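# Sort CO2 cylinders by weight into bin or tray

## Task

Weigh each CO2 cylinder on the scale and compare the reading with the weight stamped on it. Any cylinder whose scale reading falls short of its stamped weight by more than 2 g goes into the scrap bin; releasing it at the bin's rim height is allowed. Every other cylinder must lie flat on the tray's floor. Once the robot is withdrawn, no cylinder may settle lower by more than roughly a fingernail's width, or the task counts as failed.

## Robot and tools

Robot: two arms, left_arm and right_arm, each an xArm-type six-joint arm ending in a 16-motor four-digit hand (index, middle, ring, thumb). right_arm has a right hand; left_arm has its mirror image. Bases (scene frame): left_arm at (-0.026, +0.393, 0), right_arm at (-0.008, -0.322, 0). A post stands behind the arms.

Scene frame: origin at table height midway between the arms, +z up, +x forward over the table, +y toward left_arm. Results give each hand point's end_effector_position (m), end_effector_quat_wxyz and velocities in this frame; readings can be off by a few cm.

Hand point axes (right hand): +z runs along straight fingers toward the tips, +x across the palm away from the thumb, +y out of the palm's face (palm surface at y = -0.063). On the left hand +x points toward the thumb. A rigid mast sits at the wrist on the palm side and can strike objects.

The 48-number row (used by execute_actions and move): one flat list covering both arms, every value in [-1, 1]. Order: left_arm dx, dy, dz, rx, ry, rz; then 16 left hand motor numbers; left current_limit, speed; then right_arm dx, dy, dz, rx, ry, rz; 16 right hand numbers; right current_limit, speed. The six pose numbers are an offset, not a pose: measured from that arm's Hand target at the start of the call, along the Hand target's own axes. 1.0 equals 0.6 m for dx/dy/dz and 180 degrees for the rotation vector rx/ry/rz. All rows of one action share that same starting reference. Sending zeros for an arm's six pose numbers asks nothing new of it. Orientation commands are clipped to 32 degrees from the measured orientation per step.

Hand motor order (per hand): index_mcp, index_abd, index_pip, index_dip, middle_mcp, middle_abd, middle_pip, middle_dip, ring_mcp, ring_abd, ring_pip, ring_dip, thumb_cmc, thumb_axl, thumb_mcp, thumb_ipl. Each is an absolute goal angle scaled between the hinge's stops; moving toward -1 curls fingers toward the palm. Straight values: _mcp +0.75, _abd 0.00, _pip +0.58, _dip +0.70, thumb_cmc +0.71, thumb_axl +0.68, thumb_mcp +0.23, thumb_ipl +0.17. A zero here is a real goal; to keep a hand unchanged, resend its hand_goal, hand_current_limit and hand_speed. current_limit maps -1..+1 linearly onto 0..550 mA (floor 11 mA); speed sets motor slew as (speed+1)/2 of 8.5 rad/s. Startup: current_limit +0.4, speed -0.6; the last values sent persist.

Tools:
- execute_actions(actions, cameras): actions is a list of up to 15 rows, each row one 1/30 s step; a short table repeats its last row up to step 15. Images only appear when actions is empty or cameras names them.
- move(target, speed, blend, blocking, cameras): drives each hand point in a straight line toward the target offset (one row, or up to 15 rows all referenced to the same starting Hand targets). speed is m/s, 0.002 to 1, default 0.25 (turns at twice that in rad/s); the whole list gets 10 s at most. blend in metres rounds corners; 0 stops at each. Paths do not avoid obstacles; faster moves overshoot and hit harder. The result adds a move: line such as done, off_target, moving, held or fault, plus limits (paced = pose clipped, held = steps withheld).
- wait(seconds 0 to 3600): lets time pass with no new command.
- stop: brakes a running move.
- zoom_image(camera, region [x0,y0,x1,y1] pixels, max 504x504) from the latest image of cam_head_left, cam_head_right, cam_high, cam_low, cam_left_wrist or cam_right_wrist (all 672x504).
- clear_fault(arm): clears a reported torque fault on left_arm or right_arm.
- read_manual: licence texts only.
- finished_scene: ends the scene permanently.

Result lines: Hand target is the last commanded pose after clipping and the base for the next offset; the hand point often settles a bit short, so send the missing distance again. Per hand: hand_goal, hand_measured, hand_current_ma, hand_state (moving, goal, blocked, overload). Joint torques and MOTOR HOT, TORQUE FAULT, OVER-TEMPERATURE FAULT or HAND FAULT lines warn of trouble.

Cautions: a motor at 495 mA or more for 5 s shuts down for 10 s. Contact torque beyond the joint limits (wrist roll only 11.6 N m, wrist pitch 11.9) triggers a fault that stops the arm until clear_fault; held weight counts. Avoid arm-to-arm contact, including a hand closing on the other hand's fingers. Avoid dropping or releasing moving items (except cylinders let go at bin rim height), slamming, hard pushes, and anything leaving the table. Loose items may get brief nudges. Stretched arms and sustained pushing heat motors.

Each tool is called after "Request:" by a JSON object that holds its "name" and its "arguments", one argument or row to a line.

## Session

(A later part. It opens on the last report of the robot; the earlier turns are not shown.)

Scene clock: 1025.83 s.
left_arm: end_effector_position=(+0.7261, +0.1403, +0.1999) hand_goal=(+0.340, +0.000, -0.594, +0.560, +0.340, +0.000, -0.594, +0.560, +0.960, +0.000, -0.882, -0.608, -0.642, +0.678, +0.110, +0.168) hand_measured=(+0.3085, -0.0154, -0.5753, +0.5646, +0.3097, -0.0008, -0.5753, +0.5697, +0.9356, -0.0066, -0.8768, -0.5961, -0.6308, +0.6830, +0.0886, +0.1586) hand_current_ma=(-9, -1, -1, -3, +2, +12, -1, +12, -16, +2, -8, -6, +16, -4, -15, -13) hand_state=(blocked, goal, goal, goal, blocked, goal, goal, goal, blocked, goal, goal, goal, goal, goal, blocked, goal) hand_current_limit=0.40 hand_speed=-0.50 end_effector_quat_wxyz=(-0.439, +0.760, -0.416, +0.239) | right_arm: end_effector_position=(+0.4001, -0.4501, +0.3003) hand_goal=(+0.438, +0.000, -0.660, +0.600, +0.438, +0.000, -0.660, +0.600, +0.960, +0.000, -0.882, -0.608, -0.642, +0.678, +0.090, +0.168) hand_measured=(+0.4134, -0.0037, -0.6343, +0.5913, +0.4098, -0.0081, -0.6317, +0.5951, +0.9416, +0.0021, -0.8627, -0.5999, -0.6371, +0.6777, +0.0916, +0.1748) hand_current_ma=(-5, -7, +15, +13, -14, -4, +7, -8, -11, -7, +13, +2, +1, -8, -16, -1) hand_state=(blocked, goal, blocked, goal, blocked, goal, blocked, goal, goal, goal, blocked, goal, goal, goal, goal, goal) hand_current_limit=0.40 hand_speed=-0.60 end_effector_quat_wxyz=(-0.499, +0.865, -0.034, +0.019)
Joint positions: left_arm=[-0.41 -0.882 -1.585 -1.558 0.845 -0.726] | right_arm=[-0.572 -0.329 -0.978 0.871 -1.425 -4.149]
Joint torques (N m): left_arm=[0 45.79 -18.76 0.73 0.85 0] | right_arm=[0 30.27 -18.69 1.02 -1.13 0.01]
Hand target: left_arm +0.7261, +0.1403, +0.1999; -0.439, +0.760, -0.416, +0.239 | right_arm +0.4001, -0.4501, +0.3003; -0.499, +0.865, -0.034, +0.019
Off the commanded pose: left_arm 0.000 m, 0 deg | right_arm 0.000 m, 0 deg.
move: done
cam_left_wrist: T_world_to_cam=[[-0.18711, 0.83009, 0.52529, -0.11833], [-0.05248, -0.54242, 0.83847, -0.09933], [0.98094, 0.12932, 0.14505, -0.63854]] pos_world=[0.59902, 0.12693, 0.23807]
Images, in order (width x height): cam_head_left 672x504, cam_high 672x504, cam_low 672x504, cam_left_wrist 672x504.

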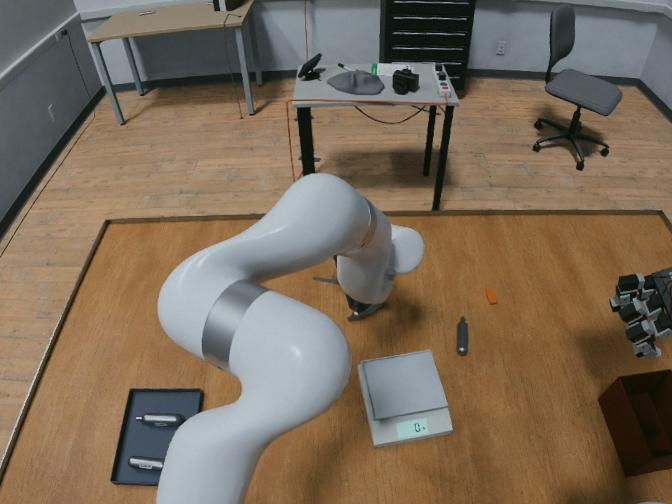

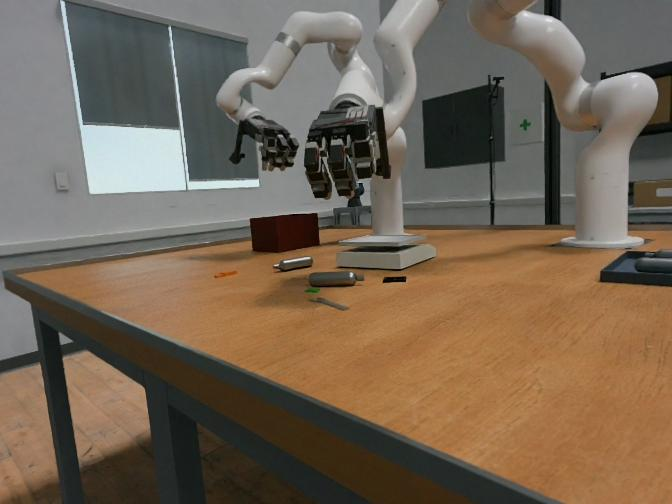

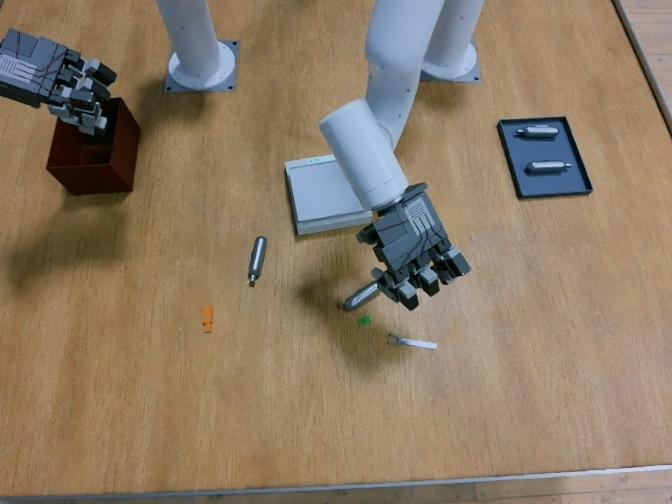

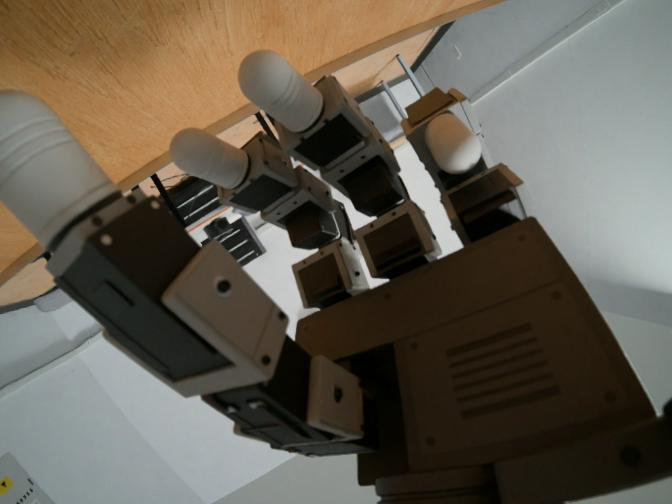

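Request:
{"name": "move", "arguments": {
  "target": [
    [0,0.1977,0.1213,0,0,0, 0.37,0,-0.594,0.559,0.37,0,-0.594,0.559,0.96,0,-0.883,-0.609,-0.643,0.678,0.12,0.168,0.4,-0.6, 0,0,0,0,0,0, 0.437,0,-0.66,0.6,0.437,0,-0.66,0.6,0.96,0,-0.883,-0.609,-0.643,0.678,0.09,0.168,0.4,-0.6],
    [0,0.2478,0.1508,0,0,0, 0.37,0,-0.594,0.559,0.37,0,-0.594,0.559,0.96,0,-0.883,-0.609,-0.643,0.678,0.12,0.168,0.4,-0.6, 0,0,0,0,0,0, 0.437,0,-0.66,0.6,0.437,0,-0.66,0.6,0.96,0,-0.883,-0.609,-0.643,0.678,0.09,0.168,0.4,-0.6],
    [0.0333,0.2478,0.1508,0,0,0, 0.37,0,-0.594,0.559,0.37,0,-0.594,0.559,0.96,0,-0.883,-0.609,-0.643,0.678,0.12,0.168,0.4,-0.6, 0,0,0,0,0,0, 0.437,0,-0.66,0.6,0.437,0,-0.66,0.6,0.96,0,-0.883,-0.609,-0.643,0.678,0.09,0.168,0.4,-0.6]
  ],
  "speed": [0.1,0.05,0.03],
  "blend": [0.005,0,0],
  "cameras": ["cam_high","cam_low","cam_left_wrist"]
}}

Request:
{"name": "zoom_image", "arguments": {
  "camera": "cam_low",
  "region": [270, 200, 430, 340]
}}

Request:
{"name": "zoom_image", "arguments": {
  "camera": "cam_left_wrist",
  "region": [0, 0, 400, 300]
}}

Request:
{"name": "zoom_image", "arguments": {
  "camera": "cam_high",
  "region": [260, 180, 430, 320]
}}

Scene clock: 1044.97 s.
left_arm: end_effector_position=(+0.7400, +0.1258, +0.0258) hand_goal=(+0.370, +0.000, -0.594, +0.560, +0.370, +0.000, -0.594, +0.560, +0.960, +0.000, -0.882, -0.608, -0.642, +0.678, +0.120, +0.168) hand_measured=(+0.3278, -0.0184, -0.5958, +0.5493, +0.3398, -0.0023, -0.5971, +0.5607, +0.9344, -0.0081, -0.8768, -0.5961, -0.6320, +0.6830, +0.0975, +0.1595) hand_current_ma=(-15, -5, -11, -11, -3, +11, -2, +3, -18, -1, -5, -5, +14, +2, -13, -8) hand_state=(blocked, goal, goal, goal, blocked, goal, goal, goal, blocked, goal, goal, goal, goal, goal, blocked, goal) hand_current_limit=0.40 hand_speed=-0.60 end_effector_quat_wxyz=(-0.439, +0.760, -0.416, +0.239) | right_arm: end_effector_position=(+0.4001, -0.4501, +0.3003) hand_goal=(+0.438, +0.000, -0.660, +0.600, +0.438, +0.000, -0.660, +0.600, +0.960, +0.000, -0.882, -0.608, -0.642, +0.678, +0.090, +0.168) hand_measured=(+0.4122, -0.0037, -0.6343, +0.5913, +0.4098, -0.0081, -0.6317, +0.5939, +0.9416, +0.0021, -0.8627, -0.5999, -0.6383, +0.6777, +0.0906, +0.1748) hand_current_ma=(+1, -5, +13, +9, -11, +3, +5, -7, -9, -6, +5, -3, +4, -5, -3, +4) hand_state=(blocked, goal, blocked, goal, blocked, goal, blocked, goal, goal, goal, blocked, goal, goal, goal, goal, goal) hand_current_limit=0.40 hand_speed=-0.60 end_effector_quat_wxyz=(-0.499, +0.865, -0.034, +0.019)
Joint positions: left_arm=[-0.419 -1.211 -1.741 -1.416 0.864 -0.953] | right_arm=[-0.572 -0.329 -0.978 0.871 -1.425 -4.149]
Joint torques (N m): left_arm=[0 49.76 -17.02 0.63 1.05 -0.01] | right_arm=[0 30.27 -18.69 1.02 -1.13 0.01]
Hand target: left_arm +0.7400, +0.1259, +0.0258; -0.439, +0.760, -0.416, +0.239 | right_arm +0.4001, -0.4501, +0.3003; -0.499, +0.865, -0.034, +0.019
Off the commanded pose: left_arm 0.000 m, 0 deg | right_arm 0.000 m, 0 deg.
move: done
cam_left_wrist: T_world_to_cam=[[-0.1871, 0.83017, 0.52518, -0.01238], [-0.0525, -0.54231, 0.83854, 0.03948], [0.98094, 0.12932, 0.14505, -0.62508]] pos_world=[0.61292, 0.11253, 0.06407]

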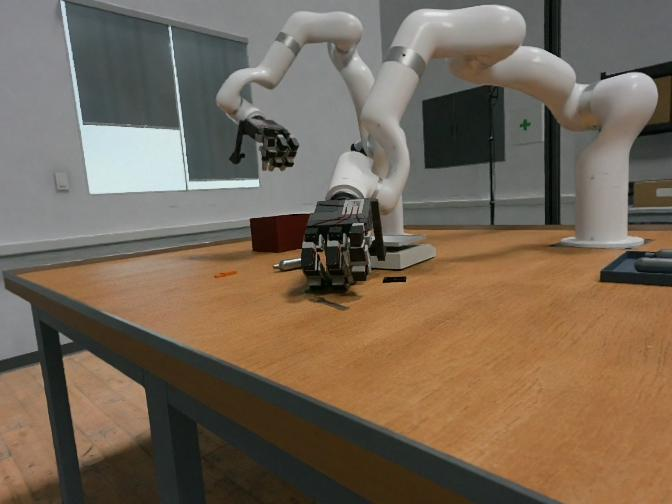

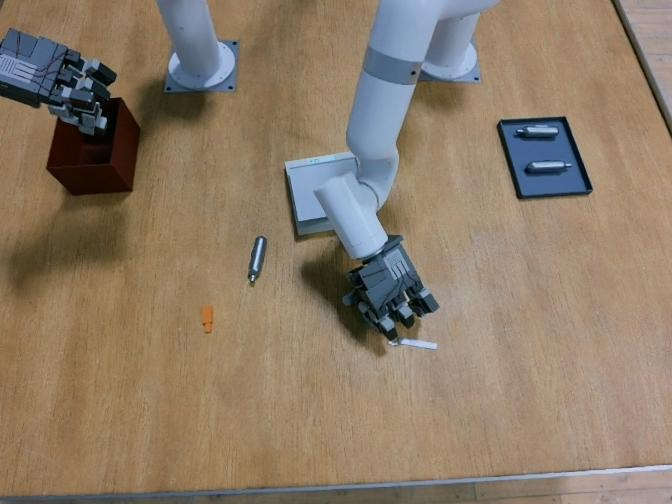

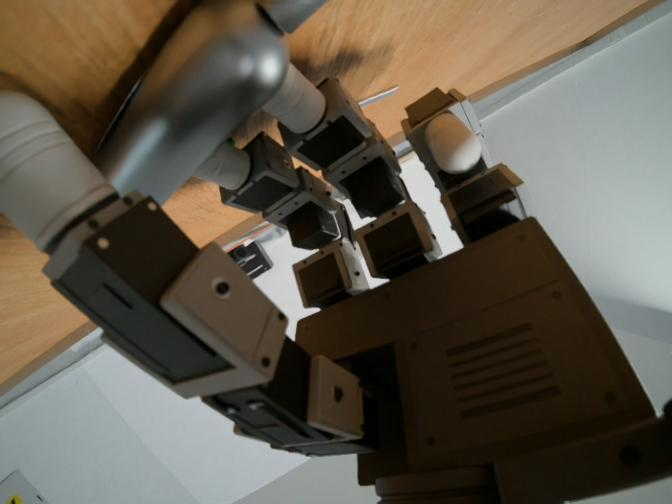

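Scaled by 3.150.

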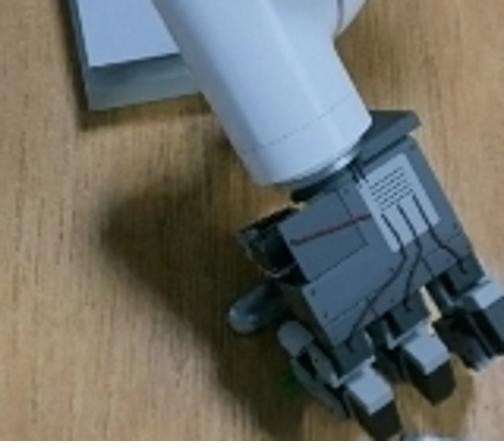

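Scaled by 1.260 from the camera's image (finer frame: 960x720).

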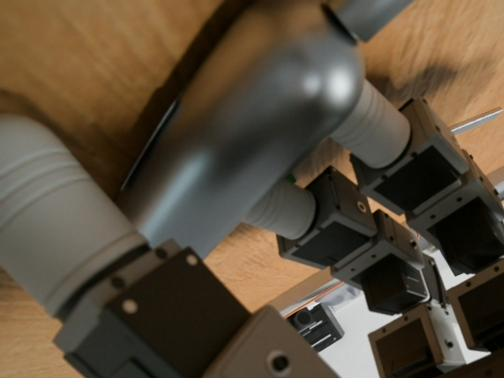

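Scaled by 2.965.

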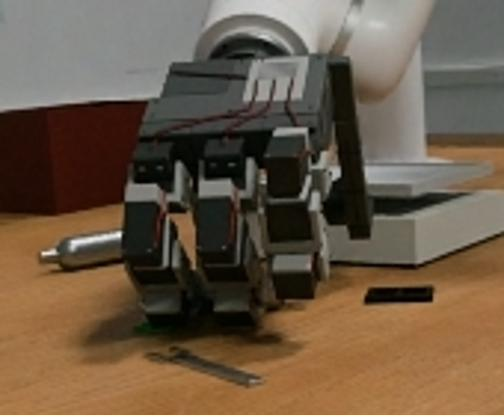

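Request:
{"name": "move", "arguments": {
  "target": [
    [0,0,0,0,0,0, 0.34,0,-0.60,0.56,0.34,0,-0.60,0.56,0.96,0,-0.883,-0.609,-0.643,0.678,-0.10,0.168,0.5,-0.85, 0,0,0,0,0,0, 0.437,0,-0.66,0.6,0.437,0,-0.66,0.6,0.96,0,-0.883,-0.609,-0.643,0.678,0.09,0.168,0.4,-0.6],
    [0,0,0,0,0,0, 0.25,0,-0.64,0.54,0.25,0,-0.64,0.54,0.96,0,-0.883,-0.609,-0.643,0.678,-0.3,0.07,0.5,-0.85, 0,0,0,0,0,0, 0.437,0,-0.66,0.6,0.437,0,-0.66,0.6,0.96,0,-0.883,-0.609,-0.643,0.678,0.09,0.168,0.4,-0.6],
    [0,0,0,0,0,0, 0.07,0,-0.71,0.50,0.07,0,-0.71,0.50,0.96,0,-0.883,-0.609,-0.643,0.678,-0.5,0.0,0.6,-0.85, 0,0,0,0,0,0, 0.437,0,-0.66,0.6,0.437,0,-0.66,0.6,0.96,0,-0.883,-0.609,-0.643,0.678,0.09,0.168,0.4,-0.6],
    [0,-0.0722,-0.0417,0,0,0, 0.07,0,-0.71,0.50,0.07,0,-0.71,0.50,0.96,0,-0.883,-0.609,-0.643,0.678,-0.5,0.0,0.6,-0.85, 0,0,0,0,0,0, 0.437,0,-0.66,0.6,0.437,0,-0.66,0.6,0.96,0,-0.883,-0.609,-0.643,0.678,0.09,0.168,0.4,-0.6]
  ],
  "speed": 0.03,
  "cameras": ["cam_high","cam_low","cam_left_wrist"]
}}

Request:
{"name": "zoom_image", "arguments": {
  "camera": "cam_left_wrist",
  "region": [0, 0, 400, 300]
}}

Request:
{"name": "zoom_image", "arguments": {
  "camera": "cam_high",
  "region": [260, 180, 430, 320]
}}

Scene clock: 1056.03 s.
left_arm: end_effector_position=(+0.7401, +0.1258, +0.0758) hand_goal=(+0.070, +0.000, -0.710, +0.500, +0.070, +0.000, -0.710, +0.500, +0.960, +0.000, -0.882, -0.608, -0.642, +0.678, -0.500, +0.000) hand_measured=(+0.3290, -0.0184, -0.5932, +0.5518, +0.3193, -0.0023, -0.6022, +0.5595, +0.9356, -0.0066, -0.8768, -0.5961, -0.6295, +0.6851, -0.0737, +0.1633) hand_current_ma=(+182, +4, +52, +16, +189, +1, +56, +32, -17, -6, -4, -4, +17, +5, +432, +135) hand_state=(blocked, goal, blocked, blocked, blocked, goal, blocked, blocked, blocked, goal, goal, goal, goal, goal, blocked, blocked) hand_current_limit=0.60 hand_speed=-0.85 end_effector_quat_wxyz=(-0.439, +0.760, -0.416, +0.239) | right_arm: end_effector_position=(+0.4001, -0.4501, +0.3003) hand_goal=(+0.438, +0.000, -0.660, +0.600, +0.438, +0.000, -0.660, +0.600, +0.960, +0.000, -0.882, -0.608, -0.642, +0.678, +0.090, +0.168) hand_measured=(+0.4122, -0.0037, -0.6343, +0.5926, +0.4110, -0.0081, -0.6317, +0.5951, +0.9404, +0.0021, -0.8614, -0.5999, -0.6371, +0.6788, +0.0916, +0.1748) hand_current_ma=(-11, -6, +10, +8, -14, -12, +3, -10, -1, -3, +7, -6, +0, -8, -3, -1) hand_state=(blocked, goal, blocked, goal, blocked, goal, blocked, goal, goal, goal, blocked, goal, goal, goal, goal, goal) hand_current_limit=0.40 hand_speed=-0.60 end_effector_quat_wxyz=(-0.499, +0.865, -0.034, +0.019)
Joint positions: left_arm=[-0.419 -1.12 -1.7 -1.458 0.858 -0.888] | right_arm=[-0.572 -0.329 -0.978 0.871 -1.425 -4.149]
Joint torques (N m): left_arm=[0 49.07 -17.57 0.66 1.01 -0.01] | right_arm=[0 30.27 -18.69 1.02 -1.13 0.01]
Hand target: left_arm +0.7401, +0.1258, +0.0759; -0.439, +0.760, -0.416, +0.239 | right_arm +0.4001, -0.4501, +0.3003; -0.499, +0.865, -0.034, +0.019
Off the commanded pose: left_arm 0.000 m, 0 deg | right_arm 0.000 m, 0 deg.
move: done
cam_left_wrist: T_world_to_cam=[[-0.18711, 0.83009, 0.52529, -0.03863], [-0.05248, -0.54242, 0.83847, -0.00243], [0.98094, 0.12932, 0.14505, -0.63243]] pos_world=[0.61302, 0.11253, 0.11407]

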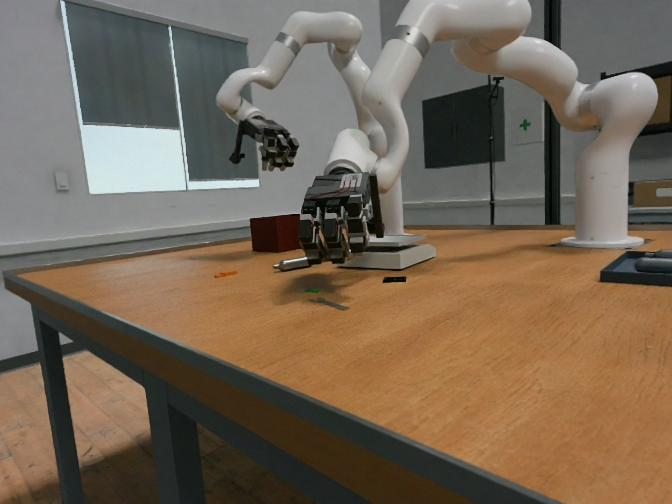

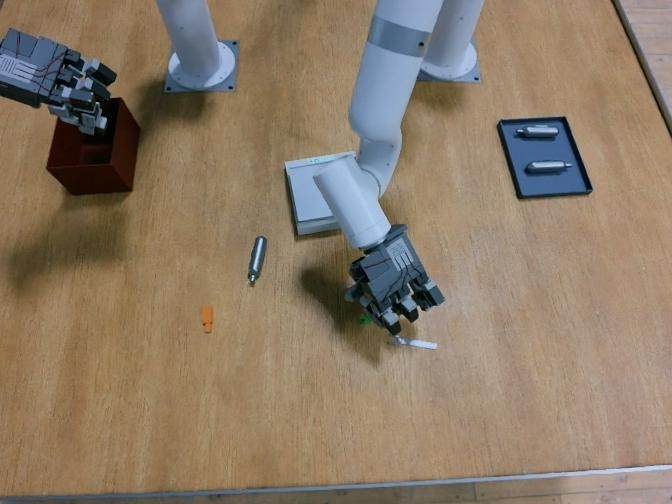

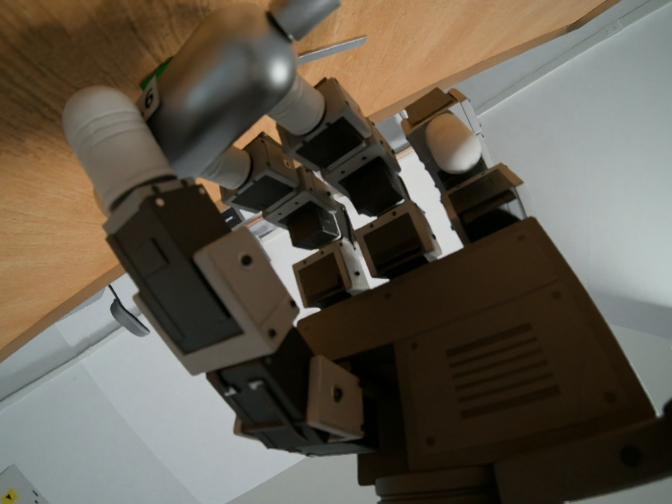

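Scaled by 1.260 from the camera's image (finer frame: 960x720).

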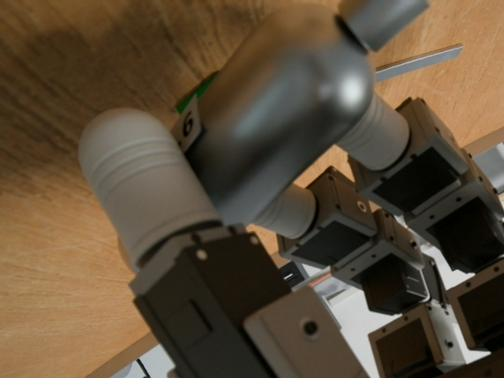

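Scaled by 2.965.

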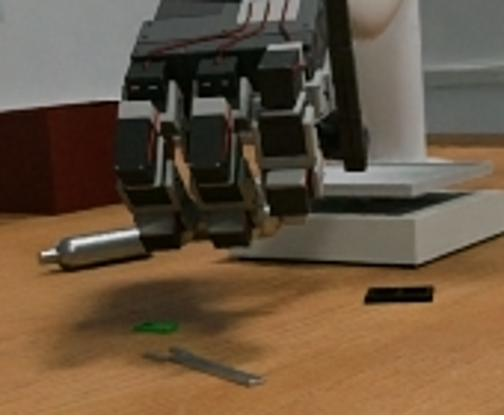

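Request:
{"name": "move", "arguments": {
  "target": [
    [0,-0.1299,-0.075,0,0,0, 0.07,0,-0.71,0.50,0.07,0,-0.71,0.50,0.96,0,-0.883,-0.609,-0.643,0.678,-0.5,0.0,0.6,-0.85, 0,0,0,0,0,0, 0.437,0,-0.66,0.6,0.437,0,-0.66,0.6,0.96,0,-0.883,-0.609,-0.643,0.678,0.09,0.168,0.4,-0.6],
    [-0.0480,0.1350,-0.4477,0,0.2920,0.1686, 0.07,0,-0.71,0.50,0.07,0,-0.71,0.50,0.96,0,-0.883,-0.609,-0.643,0.678,-0.5,0.0,0.6,-0.85, 0,0,0,0,0,0, 0.437,0,-0.66,0.6,0.437,0,-0.66,0.6,0.96,0,-0.883,-0.609,-0.643,0.678,0.09,0.168,0.4,-0.6],
    [-0.0480,0.2022,-0.4090,0,0.2920,0.1686, 0.07,0,-0.71,0.50,0.07,0,-0.71,0.50,0.96,0,-0.883,-0.609,-0.643,0.678,-0.5,0.0,0.6,-0.85, 0,0,0,0,0,0, 0.437,0,-0.66,0.6,0.437,0,-0.66,0.6,0.96,0,-0.883,-0.609,-0.643,0.678,0.09,0.168,0.4,-0.6]
  ],
  "speed": [0.08,0.13,0.06],
  "blend": [0.015,0.01,0],
  "cameras": ["cam_high","cam_low","cam_left_wrist","cam_head_right"]
}}

Request:
{"name": "zoom_image", "arguments": {
  "camera": "cam_high",
  "region": [290, 160, 460, 300]
}}

Request:
{"name": "zoom_image", "arguments": {
  "camera": "cam_left_wrist",
  "region": [0, 0, 400, 300]
}}

Scene clock: 1075.00 s.
left_arm: end_effector_position=(+0.4945, +0.0026, +0.0937) hand_goal=(+0.070, +0.000, -0.710, +0.500, +0.070, +0.000, -0.710, +0.500, +0.960, +0.000, -0.882, -0.608, -0.642, +0.678, -0.500, +0.000) hand_measured=(+0.3290, -0.0184, -0.5932, +0.5518, +0.3193, -0.0023, -0.6009, +0.5595, +0.9356, -0.0066, -0.8781, -0.5961, -0.6295, +0.6851, -0.0737, +0.1633) hand_current_ma=(+192, +0, +57, +18, +190, +4, +54, +36, -10, -2, -10, -4, +10, +6, +432, +128) hand_state=(blocked, goal, blocked, blocked, blocked, goal, blocked, blocked, blocked, goal, goal, goal, goal, goal, blocked, blocked) hand_current_limit=0.60 hand_speed=-0.85 end_effector_quat_wxyz=(+0.257, -0.446, +0.743, -0.428) | right_arm: end_effector_position=(+0.4001, -0.4501, +0.3003) hand_goal=(+0.438, +0.000, -0.660, +0.600, +0.438, +0.000, -0.660, +0.600, +0.960, +0.000, -0.882, -0.608, -0.642, +0.678, +0.090, +0.168) hand_measured=(+0.4122, -0.0037, -0.6343, +0.5913, +0.4098, -0.0081, -0.6317, +0.5939, +0.9416, +0.0007, -0.8614, -0.5999, -0.6383, +0.6777, +0.0916, +0.1748) hand_current_ma=(-5, -9, +10, +4, -9, -2, +2, -8, -11, -3, +8, -6, +5, -6, -4, -4) hand_state=(blocked, goal, blocked, goal, blocked, goal, blocked, goal, goal, goal, blocked, goal, goal, goal, goal, goal) hand_current_limit=0.40 hand_speed=-0.60 end_effector_quat_wxyz=(-0.499, +0.865, -0.034, +0.019)
Joint positions: left_arm=[-0.583 -0.719 -0.953 -0.184 0.815 -1.521] | right_arm=[-0.572 -0.329 -0.978 0.871 -1.425 -4.149]
Joint torques (N m): left_arm=[0 37.22 -14.17 0.22 1.29 0] | right_arm=[0 30.27 -18.69 1.02 -1.13 0.01]
Hand target: left_arm +0.4945, +0.0026, +0.0937; +0.257, -0.446, +0.743, -0.428 | right_arm +0.4001, -0.4501, +0.3003; -0.499, +0.865, -0.034, +0.019
Off the commanded pose: left_arm 0.000 m, 0 deg | right_arm 0.000 m, 0 deg.
move: done
cam_left_wrist: T_world_to_cam=[[0.63328, 0.56979, 0.52372, -0.39649], [-0.49695, -0.21938, 0.83959, 0.12176], [0.59329, -0.79196, 0.14423, -0.18402]] pos_world=[0.42077, 0.10689, 0.13196]
Images, in order (width x height): cam_head_right 672x504, cam_high 672x504, cam_low 672x504, cam_left_wrist 672x504.

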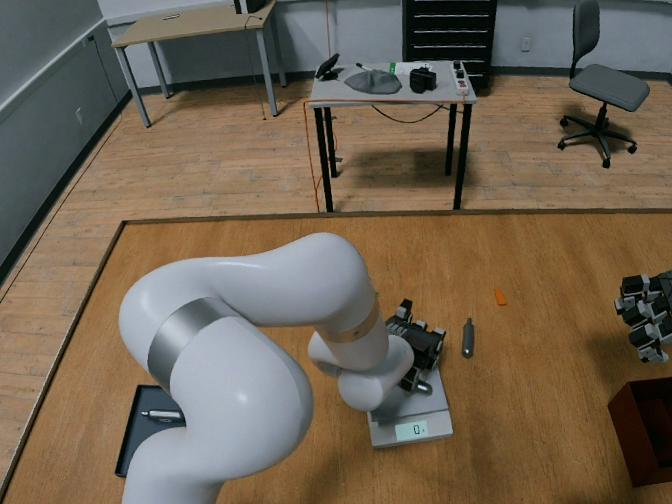

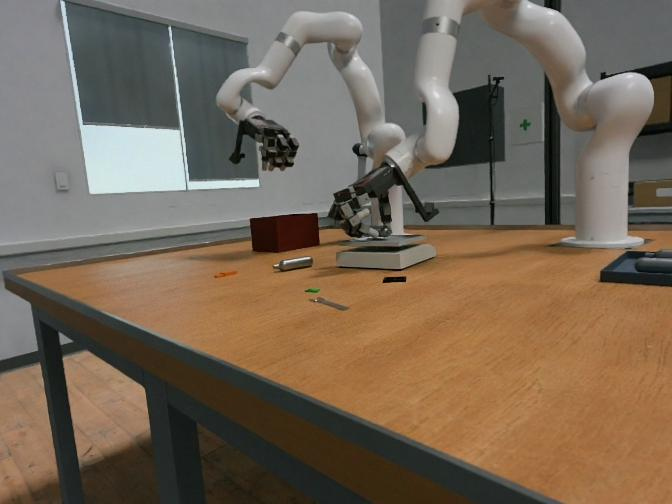

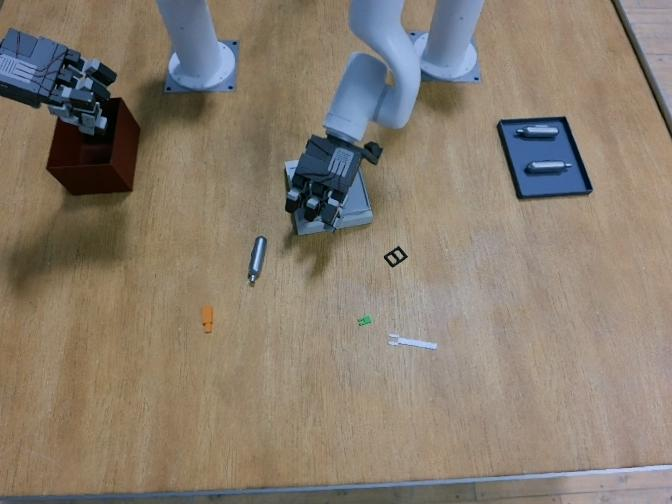

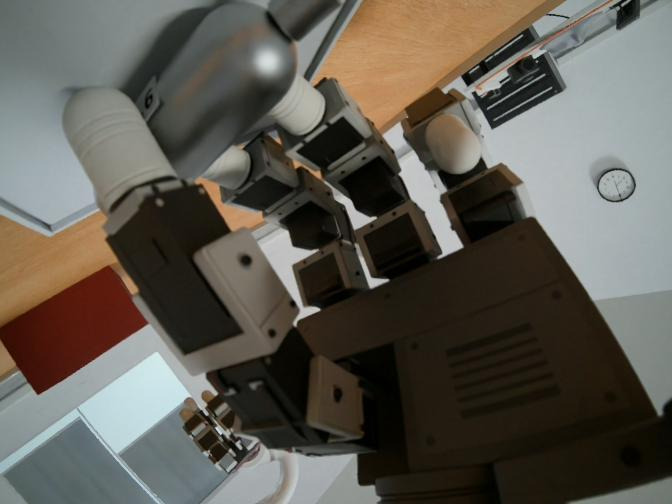

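Scaled by 2.965.

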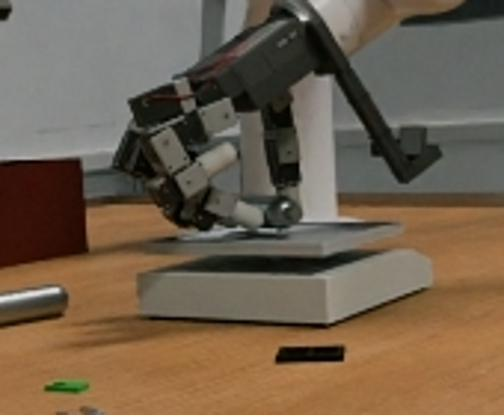

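Scaled by 1.260 from the camera's image (finer frame: 960x720).

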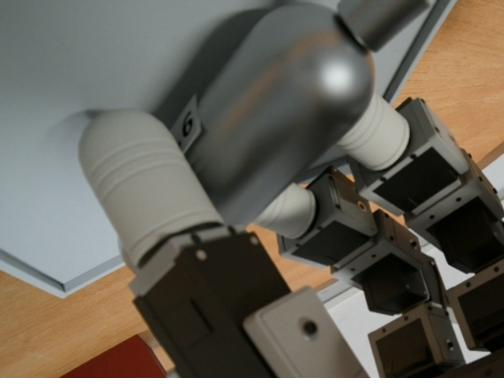

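Request:
{"name": "move", "arguments": {
  "target": [
    [0,0.0075,0.0043,0,0,0, 0.07,0,-0.71,0.50,0.07,0,-0.71,0.50,0.96,0,-0.883,-0.609,-0.643,0.678,-0.5,0.0,0.6,-0.85, 0,0,0,0,0,0, 0.437,0,-0.66,0.6,0.437,0,-0.66,0.6,0.96,0,-0.883,-0.609,-0.643,0.678,0.09,0.168,0.4,-0.6],
    [0,0.0075,0.0043,0,0,0, 0.25,0,-0.64,0.54,0.25,0,-0.64,0.54,0.96,0,-0.883,-0.609,-0.643,0.678,-0.25,0.12,0.6,-0.9, 0,0,0,0,0,0, 0.437,0,-0.66,0.6,0.437,0,-0.66,0.6,0.96,0,-0.883,-0.609,-0.643,0.678,0.09,0.168,0.4,-0.6],
    [0,0.0075,0.0043,0,0,0, 0.34,0,-0.61,0.57,0.34,0,-0.61,0.57,0.96,0,-0.883,-0.609,-0.643,0.678,-0.05,0.168,0.6,-0.93, 0,0,0,0,0,0, 0.437,0,-0.66,0.6,0.437,0,-0.66,0.6,0.96,0,-0.883,-0.609,-0.643,0.678,0.09,0.168,0.4,-0.6],
    [0,0.0075,0.0043,0,0,0, 0.43,0,-0.61,0.57,0.43,0,-0.61,0.57,0.96,0,-0.883,-0.609,-0.643,0.678,0.12,0.168,0.6,-0.93, 0,0,0,0,0,0, 0.437,0,-0.66,0.6,0.437,0,-0.66,0.6,0.96,0,-0.883,-0.609,-0.643,0.678,0.09,0.168,0.4,-0.6]
  ],
  "speed": 0.02
}}

Request:
{"name": "wait", "arguments": {
  "seconds": 2.5,
  "cameras": ["cam_head_right","cam_left_wrist"]
}}

Request:
{"name": "zoom_image", "arguments": {
  "camera": "cam_left_wrist",
  "region": [0, 0, 400, 300]
}}

Request:
{"name": "move", "arguments": {
  "target": [0,-0.1588,-0.0917,0,0,0, 0.43,0,-0.61,0.57,0.43,0,-0.61,0.57,0.96,0,-0.883,-0.609,-0.643,0.678,0.12,0.168,0.6,-0.9, 0,0,0,0,0,0, 0.437,0,-0.66,0.6,0.437,0,-0.66,0.6,0.96,0,-0.883,-0.609,-0.643,0.678,0.09,0.168,0.4,-0.6],
  "speed": 0.06,
  "cameras": ["cam_head_right","cam_low","cam_high"]
}}

Request:
{"name": "zoom_image", "arguments": {
  "camera": "cam_head_right",
  "region": [380, 410, 460, 450]
}}

Request:
{"name": "zoom_image", "arguments": {
  "camera": "cam_high",
  "region": [290, 160, 460, 300]
}}

Scene clock: 1089.07 s.
left_arm: end_effector_position=(+0.4945, +0.0026, +0.0885) hand_goal=(+0.430, +0.000, -0.610, +0.570, +0.430, +0.000, -0.610, +0.570, +0.960, +0.000, -0.882, -0.608, -0.642, +0.678, +0.120, +0.168) hand_measured=(+0.3615, -0.0184, -0.5984, +0.5607, +0.3603, -0.0023, -0.5997, +0.5658, +0.9356, -0.0052, -0.8781, -0.5961, -0.6308, +0.6851, -0.1053, +0.1843) hand_current_ma=(-33, -1, -3, -5, -27, +2, +2, +2, -18, -2, -6, -7, +11, -1, -14, -3) hand_state=(blocked, goal, goal, goal, blocked, goal, goal, goal, blocked, goal, goal, goal, goal, goal, moving, moving) hand_current_limit=0.60 hand_speed=-0.93 end_effector_quat_wxyz=(+0.257, -0.446, +0.743, -0.428) | right_arm: end_effector_position=(+0.4001, -0.4501, +0.3003) hand_goal=(+0.438, +0.000, -0.660, +0.600, +0.438, +0.000, -0.660, +0.600, +0.960, +0.000, -0.882, -0.608, -0.642, +0.678, +0.090, +0.168) hand_measured=(+0.4122, -0.0037, -0.6343, +0.5913, +0.4110, -0.0081, -0.6330, +0.5951, +0.9416, +0.0021, -0.8614, -0.5999, -0.6383, +0.6777, +0.0916, +0.1748) hand_current_ma=(-3, -10, +8, +8, -13, -5, +11, -9, -10, -9, +6, +1, +4, -9, -5, +0) hand_state=(blocked, goal, blocked, goal, blocked, goal, blocked, goal, goal, goal, blocked, goal, goal, goal, goal, goal) hand_current_limit=0.40 hand_speed=-0.60 end_effector_quat_wxyz=(-0.499, +0.865, -0.034, +0.019)
Joint positions: left_arm=[-0.583 -0.731 -0.955 -0.183 0.824 -1.523] | right_arm=[-0.572 -0.329 -0.978 0.871 -1.425 -4.149]
Joint torques (N m): left_arm=[0 37.4 -14.03 0.21 1.3 0] | right_arm=[0 30.27 -18.69 1.02 -1.13 0.01]
Hand target: left_arm +0.4945, +0.0026, +0.0885; +0.257, -0.446, +0.743, -0.428 | right_arm +0.4001, -0.4501, +0.3003; -0.499, +0.865, -0.034, +0.019
Off the commanded pose: left_arm 0.000 m, 0 deg | right_arm 0.000 m, 0 deg.
move: done

Scene clock: 1091.57 s.
left_arm: end_effector_position=(+0.4945, +0.0026, +0.0885) hand_goal=(+0.430, +0.000, -0.610, +0.570, +0.430, +0.000, -0.610, +0.570, +0.960, +0.000, -0.882, -0.608, -0.642, +0.678, +0.120, +0.168) hand_measured=(+0.3603, -0.0184, -0.5984, +0.5607, +0.3603, -0.0023, -0.5984, +0.5671, +0.9344, -0.0066, -0.8768, -0.5961, -0.6308, +0.6851, +0.0975, +0.1748) hand_current_ma=(-32, -4, -5, -8, -25, +4, -4, +0, -17, -1, -5, -15, +15, +1, -15, -10) hand_state=(blocked, goal, goal, goal, blocked, goal, goal, goal, blocked, goal, goal, goal, goal, goal, blocked, goal) hand_current_limit=0.60 hand_speed=-0.93 end_effector_quat_wxyz=(+0.257, -0.446, +0.743, -0.428) | right_arm: end_effector_position=(+0.4001, -0.4501, +0.3003) hand_goal=(+0.438, +0.000, -0.660, +0.600, +0.438, +0.000, -0.660, +0.600, +0.960, +0.000, -0.882, -0.608, -0.642, +0.678, +0.090, +0.168) hand_measured=(+0.4122, -0.0023, -0.6343, +0.5913, +0.4110, -0.0096, -0.6317, +0.5951, +0.9416, +0.0021, -0.8614, -0.5999, -0.6383, +0.6777, +0.0906, +0.1748) hand_current_ma=(-8, -7, +7, +6, -10, -8, +6, -5, -7, -16, +2, -1, +6, -15, -9, -5) hand_state=(blocked, goal, blocked, goal, blocked, goal, blocked, goal, goal, goal, blocked, goal, goal, goal, goal, goal) hand_current_limit=0.40 hand_speed=-0.60 end_effector_quat_wxyz=(-0.499, +0.865, -0.034, +0.019)
Joint positions: left_arm=[-0.583 -0.731 -0.955 -0.183 0.824 -1.523] | right_arm=[-0.572 -0.329 -0.978 0.871 -1.425 -4.149]
Joint torques (N m): left_arm=[0 37.39 -14.02 0.21 1.29 0] | right_arm=[0 30.27 -18.69 1.02 -1.13 0.01]
Hand target: left_arm +0.4945, +0.0026, +0.0885; +0.257, -0.446, +0.743, -0.428 | right_arm +0.4001, -0.4501, +0.3003; -0.499, +0.865, -0.034, +0.019
Off the commanded pose: left_arm 0.000 m, 0 deg | right_arm 0.000 m, 0 deg.
wait: 2.50 s; at rest by 1.30 s
cam_left_wrist: T_world_to_cam=[[0.63326, 0.56978, 0.52377, -0.39382], [-0.49699, -0.21941, 0.83956, 0.12617], [0.59329, -0.79196, 0.14423, -0.18319]] pos_world=[0.42077, 0.10699, 0.12676]

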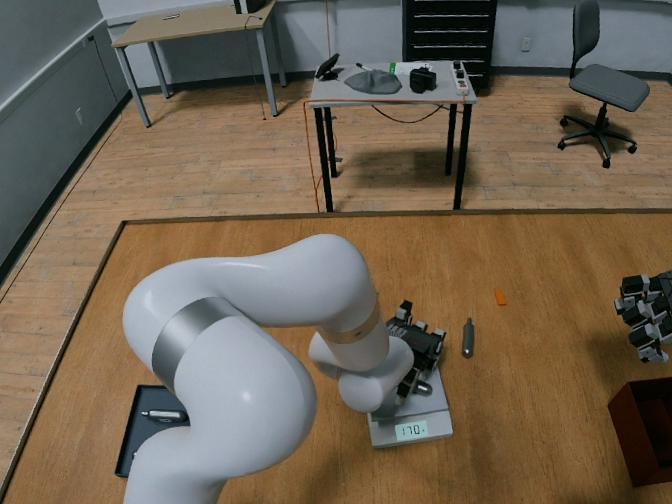

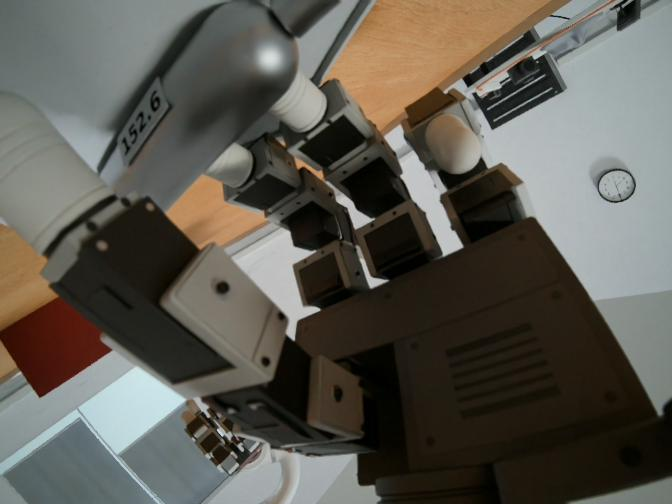

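Scaled by 1.260 from the camera's image (finer frame: 960x720).

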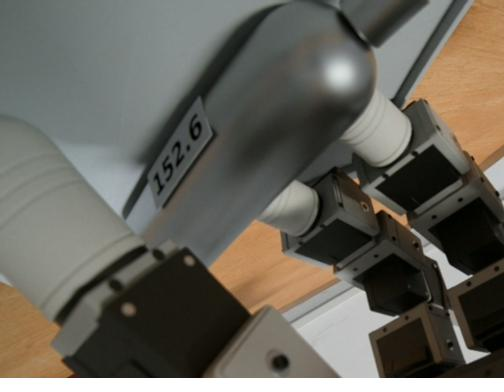

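Scene clock: 1093.70 s.
left_arm: end_effector_position=(+0.4947, +0.0025, +0.1985) hand_goal=(+0.430, +0.000, -0.610, +0.570, +0.430, +0.000, -0.610, +0.570, +0.960, +0.000, -0.882, -0.608, -0.642, +0.678, +0.120, +0.168) hand_measured=(+0.3808, -0.0184, -0.5971, +0.5646, +0.3820, -0.0023, -0.5971, +0.5671, +0.9344, -0.0066, -0.8768, -0.5961, -0.6308, +0.6851, +0.0975, +0.1748) hand_current_ma=(-22, +2, -7, -4, -8, +14, -2, +1, -19, -1, -13, -4, +11, -4, -17, -2) hand_state=(blocked, goal, goal, goal, blocked, goal, goal, goal, blocked, goal, goal, goal, goal, goal, blocked, goal) hand_current_limit=0.60 hand_speed=-0.90 end_effector_quat_wxyz=(+0.257, -0.446, +0.743, -0.428) | right_arm: end_effector_position=(+0.4001, -0.4501, +0.3003) hand_goal=(+0.438, +0.000, -0.660, +0.600, +0.438, +0.000, -0.660, +0.600, +0.960, +0.000, -0.882, -0.608, -0.642, +0.678, +0.090, +0.168) hand_measured=(+0.4122, -0.0037, -0.6330, +0.5913, +0.4110, -0.0081, -0.6317, +0.5951, +0.9416, +0.0021, -0.8627, -0.5999, -0.6371, +0.6777, +0.0916, +0.1748) hand_current_ma=(-8, -1, +14, +2, -13, +0, +3, -13, +1, -5, +6, -6, +1, -11, -8, +1) hand_state=(blocked, goal, blocked, goal, blocked, goal, blocked, goal, goal, goal, blocked, goal, goal, goal, goal, goal) hand_current_limit=0.40 hand_speed=-0.60 end_effector_quat_wxyz=(-0.499, +0.865, -0.034, +0.019)
Joint positions: left_arm=[-0.583 -0.499 -0.932 -0.231 0.62 -1.459] | right_arm=[-0.572 -0.329 -0.978 0.871 -1.425 -4.149]
Joint torques (N m): left_arm=[0 33.77 -16.99 0.39 1.29 2.49] | right_arm=[0 30.27 -18.69 1.02 -1.13 0.01]
Hand target: left_arm +0.4947, +0.0025, +0.1985; +0.257, -0.446, +0.743, -0.428 | right_arm +0.4001, -0.4501, +0.3003; -0.499, +0.865, -0.034, +0.019
Off the commanded pose: left_arm 0.000 m, 0 deg | right_arm 0.000 m, 0 deg.
move: done
Images, in order (width x height): cam_head_right 672x504, cam_high 672x504, cam_low 672x504.

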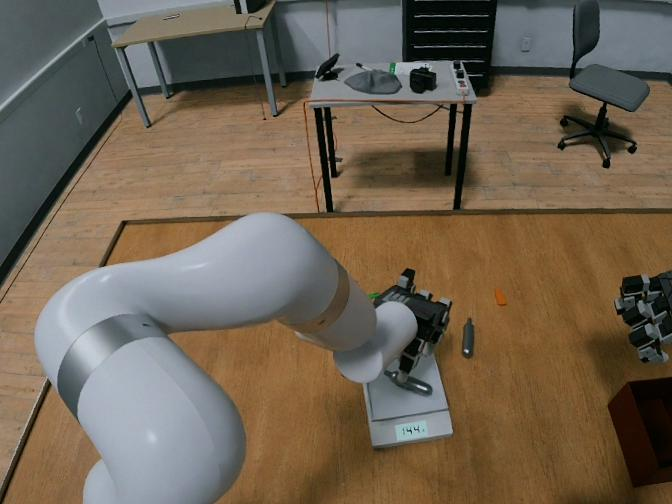

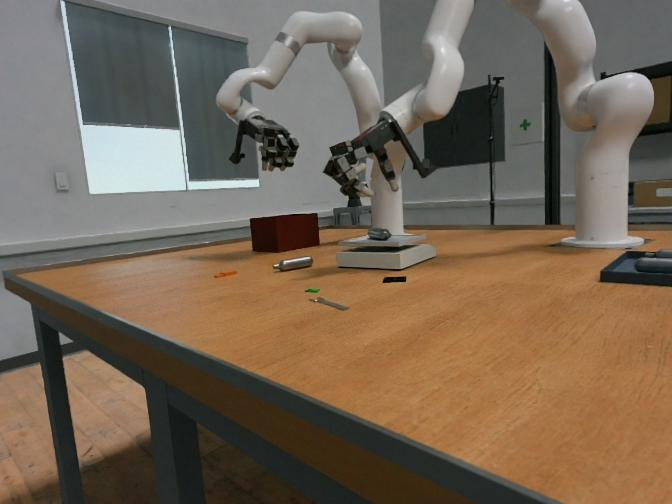

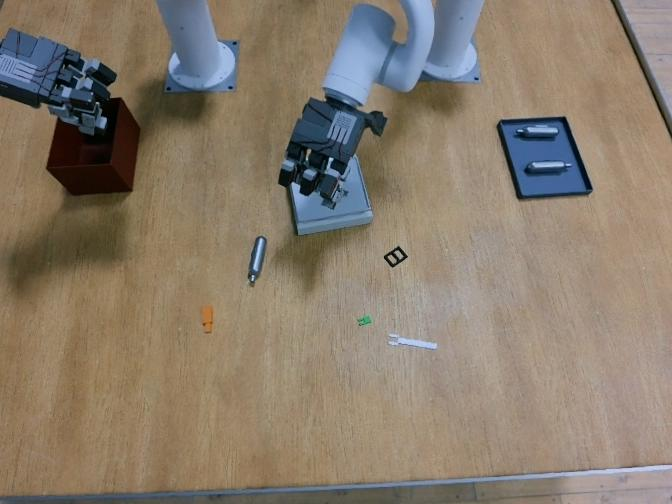

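Scaled by 6.300.

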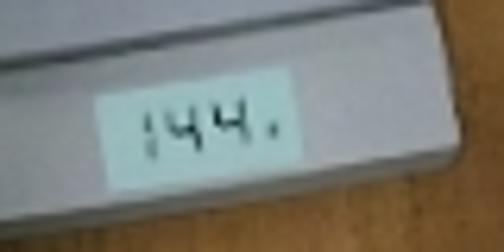

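Scaled by 2.965.

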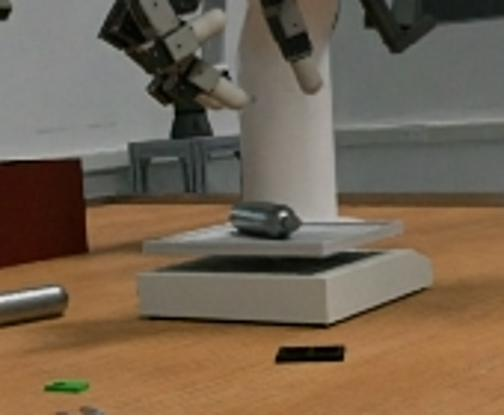

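Request:
{"name": "execute_actions", "arguments": {
  "actions": [],
  "cameras": ["cam_low", "cam_head_right"]
}}

Request:
{"name": "zoom_image", "arguments": {
  "camera": "cam_head_right",
  "region": [380, 410, 460, 450]
}}

Scene clock: 1110.50 s.
left_arm: end_effector_position=(+0.4947, +0.0025, +0.1985) hand_goal=(+0.430, +0.000, -0.610, +0.570, +0.430, +0.000, -0.610, +0.570, +0.960, +0.000, -0.882, -0.608, -0.642, +0.678, +0.120, +0.168) hand_measured=(+0.3808, -0.0184, -0.5971, +0.5658, +0.3820, -0.0023, -0.5971, +0.5671, +0.9344, -0.0066, -0.8781, -0.5961, -0.6308, +0.6851, +0.0985, +0.1748) hand_current_ma=(-14, +1, -3, -9, -15, -2, +0, +4, -17, +4, -4, -5, +11, +1, -20, -6) hand_state=(blocked, goal, goal, goal, blocked, goal, goal, goal, blocked, goal, goal, goal, goal, goal, blocked, goal) hand_current_limit=0.60 hand_speed=-0.90 end_effector_quat_wxyz=(+0.257, -0.446, +0.743, -0.428) | right_arm: end_effector_position=(+0.4001, -0.4501, +0.3003) hand_goal=(+0.438, +0.000, -0.660, +0.600, +0.438, +0.000, -0.660, +0.600, +0.960, +0.000, -0.882, -0.608, -0.642, +0.678, +0.090, +0.168) hand_measured=(+0.4122, -0.0037, -0.6343, +0.5926, +0.4098, -0.0081, -0.6317, +0.5951, +0.9416, +0.0021, -0.8614, -0.5999, -0.6371, +0.6777, +0.0916, +0.1748) hand_current_ma=(+1, -6, +6, +11, -6, -5, -6, -18, +1, -10, +9, -1, +4, -8, -14, +2) hand_state=(blocked, goal, blocked, goal, blocked, goal, blocked, goal, goal, goal, blocked, goal, goal, goal, goal, goal) hand_current_limit=0.40 hand_speed=-0.60 end_effector_quat_wxyz=(-0.499, +0.865, -0.034, +0.019)
Joint positions: left_arm=[-0.583 -0.499 -0.932 -0.231 0.62 -1.459] | right_arm=[-0.572 -0.329 -0.978 0.871 -1.425 -4.149]
Joint velocities: within noise
Joint torques (N m): left_arm=[0 33.77 -16.99 0.39 1.29 -0.01] | right_arm=[0 30.27 -18.69 1.02 -1.13 0.01]
Hand target: left_arm +0.4947, +0.0025, +0.1985; +0.257, -0.446, +0.743, -0.428 | right_arm +0.4001, -0.4501, +0.3003; -0.499, +0.865, -0.034, +0.019
Off the commanded pose: left_arm 0.000 m, 0 deg | right_arm 0.000 m, 0 deg.
Images, in order (width x height): cam_head_right 672x504, cam_low 672x504.

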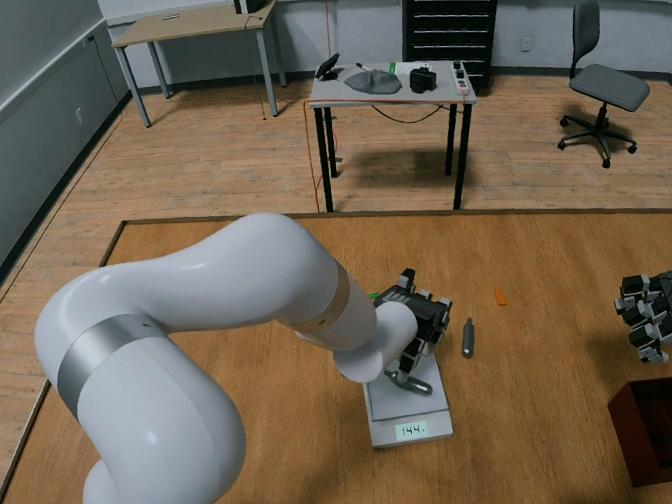

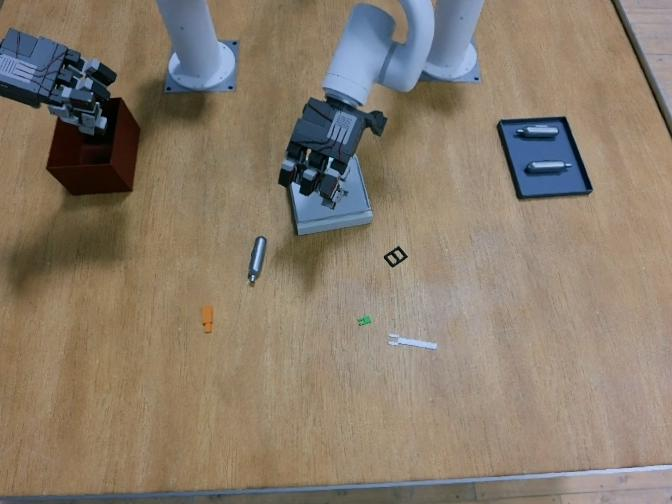

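Scaled by 6.300.

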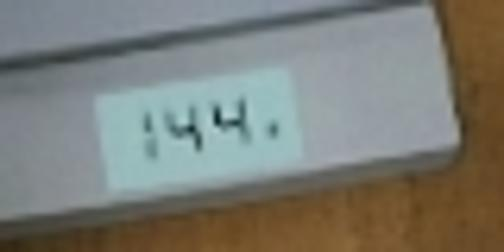

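Request:
{"name": "move", "arguments": {
  "target": [-0.3635,0.0995,-0.3723,0,0,0,0.43,0,-0.61,0.57,0.43,0,-0.61,0.57,0.96,0,-0.883,-0.609,-0.643,0.678,0.12,0.168,0.6,-0.9,0,0,0,0,0,0,0.437,0,-0.66,0.6,0.437,0,-0.66,0.6,0.96,0,-0.883,-0.609,-0.643,0.678,0.09,0.168,0.4,-0.6],
  "speed": 0.15,
  "cameras": ["cam_low", "cam_head_right", "cam_right_wrist"]
}}

Request:
{"name": "zoom_image", "arguments": {
  "camera": "cam_low",
  "region": [230, 140, 400, 300]
}}

Scene clock: 1135.93 s.
left_arm: end_effector_position=(+0.4002, +0.2998, +0.2591) hand_goal=(+0.430, +0.000, -0.610, +0.570, +0.430, +0.000, -0.610, +0.570, +0.960, +0.000, -0.882, -0.608, -0.642, +0.678, +0.120, +0.168) hand_measured=(+0.3832, -0.0154, -0.5958, +0.5646, +0.3856, -0.0023, -0.5971, +0.5671, +0.9344, -0.0066, -0.8781, -0.5948, -0.6320, +0.6862, +0.0985, +0.1748) hand_current_ma=(-18, +0, -3, -11, -8, +6, -5, +4, -14, +5, +2, -2, +7, +4, -15, -6) hand_state=(blocked, goal, goal, goal, blocked, goal, goal, goal, blocked, goal, goal, goal, goal, goal, blocked, goal) hand_current_limit=0.60 hand_speed=-0.90 end_effector_quat_wxyz=(+0.257, -0.446, +0.743, -0.428) | right_arm: end_effector_position=(+0.4001, -0.4501, +0.3003) hand_goal=(+0.438, +0.000, -0.660, +0.600, +0.438, +0.000, -0.660, +0.600, +0.960, +0.000, -0.882, -0.608, -0.642, +0.678, +0.090, +0.168) hand_measured=(+0.4122, -0.0023, -0.6343, +0.5913, +0.4110, -0.0081, -0.6317, +0.5951, +0.9416, +0.0007, -0.8627, -0.5999, -0.6383, +0.6777, +0.0906, +0.1748) hand_current_ma=(-7, -3, +12, +8, -15, +1, +3, -2, -3, -9, +7, -1, +4, -7, -11, +6) hand_state=(blocked, goal, blocked, goal, blocked, goal, blocked, goal, goal, goal, blocked, goal, goal, goal, goal, goal) hand_current_limit=0.40 hand_speed=-0.60 end_effector_quat_wxyz=(-0.499, +0.865, -0.034, +0.019)
Joint positions: left_arm=[0.049 0.055 -0.42 0.719 0.647 -1.926] | right_arm=[-0.572 -0.329 -0.978 0.871 -1.425 -4.149]
Joint torques (N m): left_arm=[0 16.09 -18 -0.01 1.22 0] | right_arm=[0 30.27 -18.69 1.02 -1.13 0.01]
Hand target: left_arm +0.4002, +0.2998, +0.2591; +0.257, -0.446, +0.743, -0.428 | right_arm +0.4001, -0.4501, +0.3003; -0.499, +0.865, -0.034, +0.019
Off the commanded pose: left_arm 0.000 m, 0 deg | right_arm 0.000 m, 0 deg.
move: done
cam_right_wrist: T_world_to_cam=[[-0.79258, -0.22994, -0.56475, 0.41694], [-0.49451, -0.29947, 0.81595, -0.22271], [-0.35674, 0.92598, 0.12365, 0.64646]] pos_world=[0.45095, -0.56943, 0.33725]
Images, in order (width x height): cam_head_right 672x504, cam_low 672x504, cam_right_wrist 672x504.

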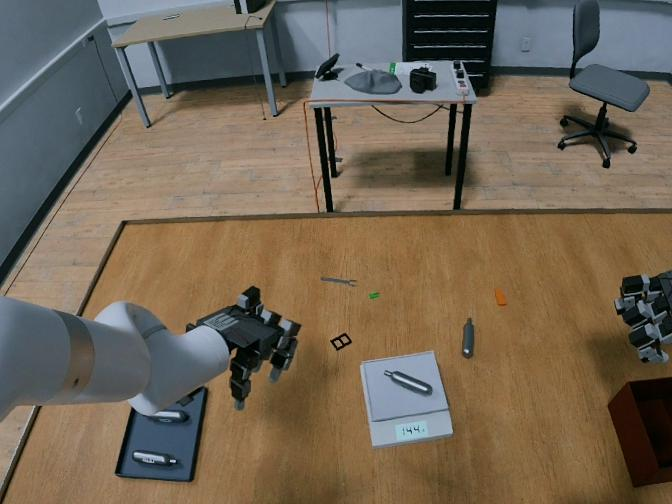

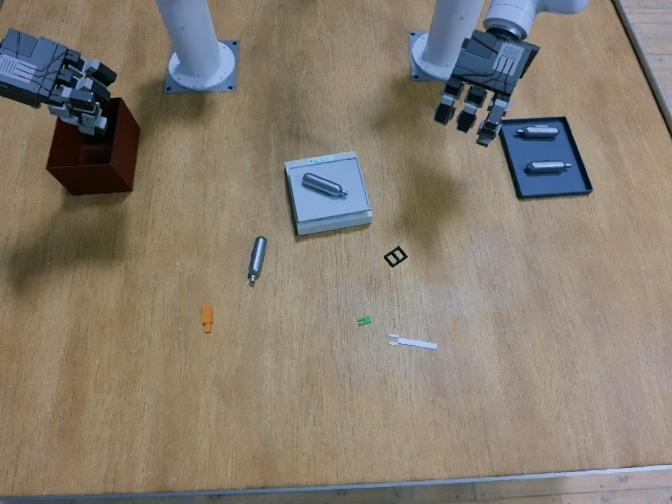

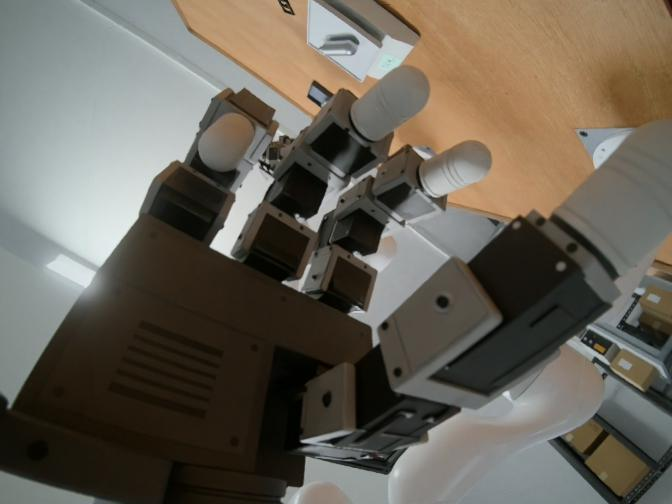

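Scaled by 2.965.

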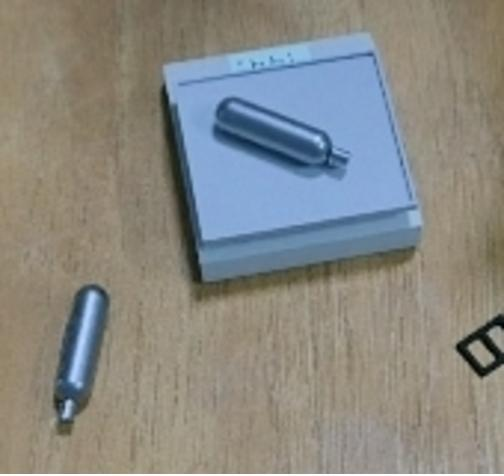

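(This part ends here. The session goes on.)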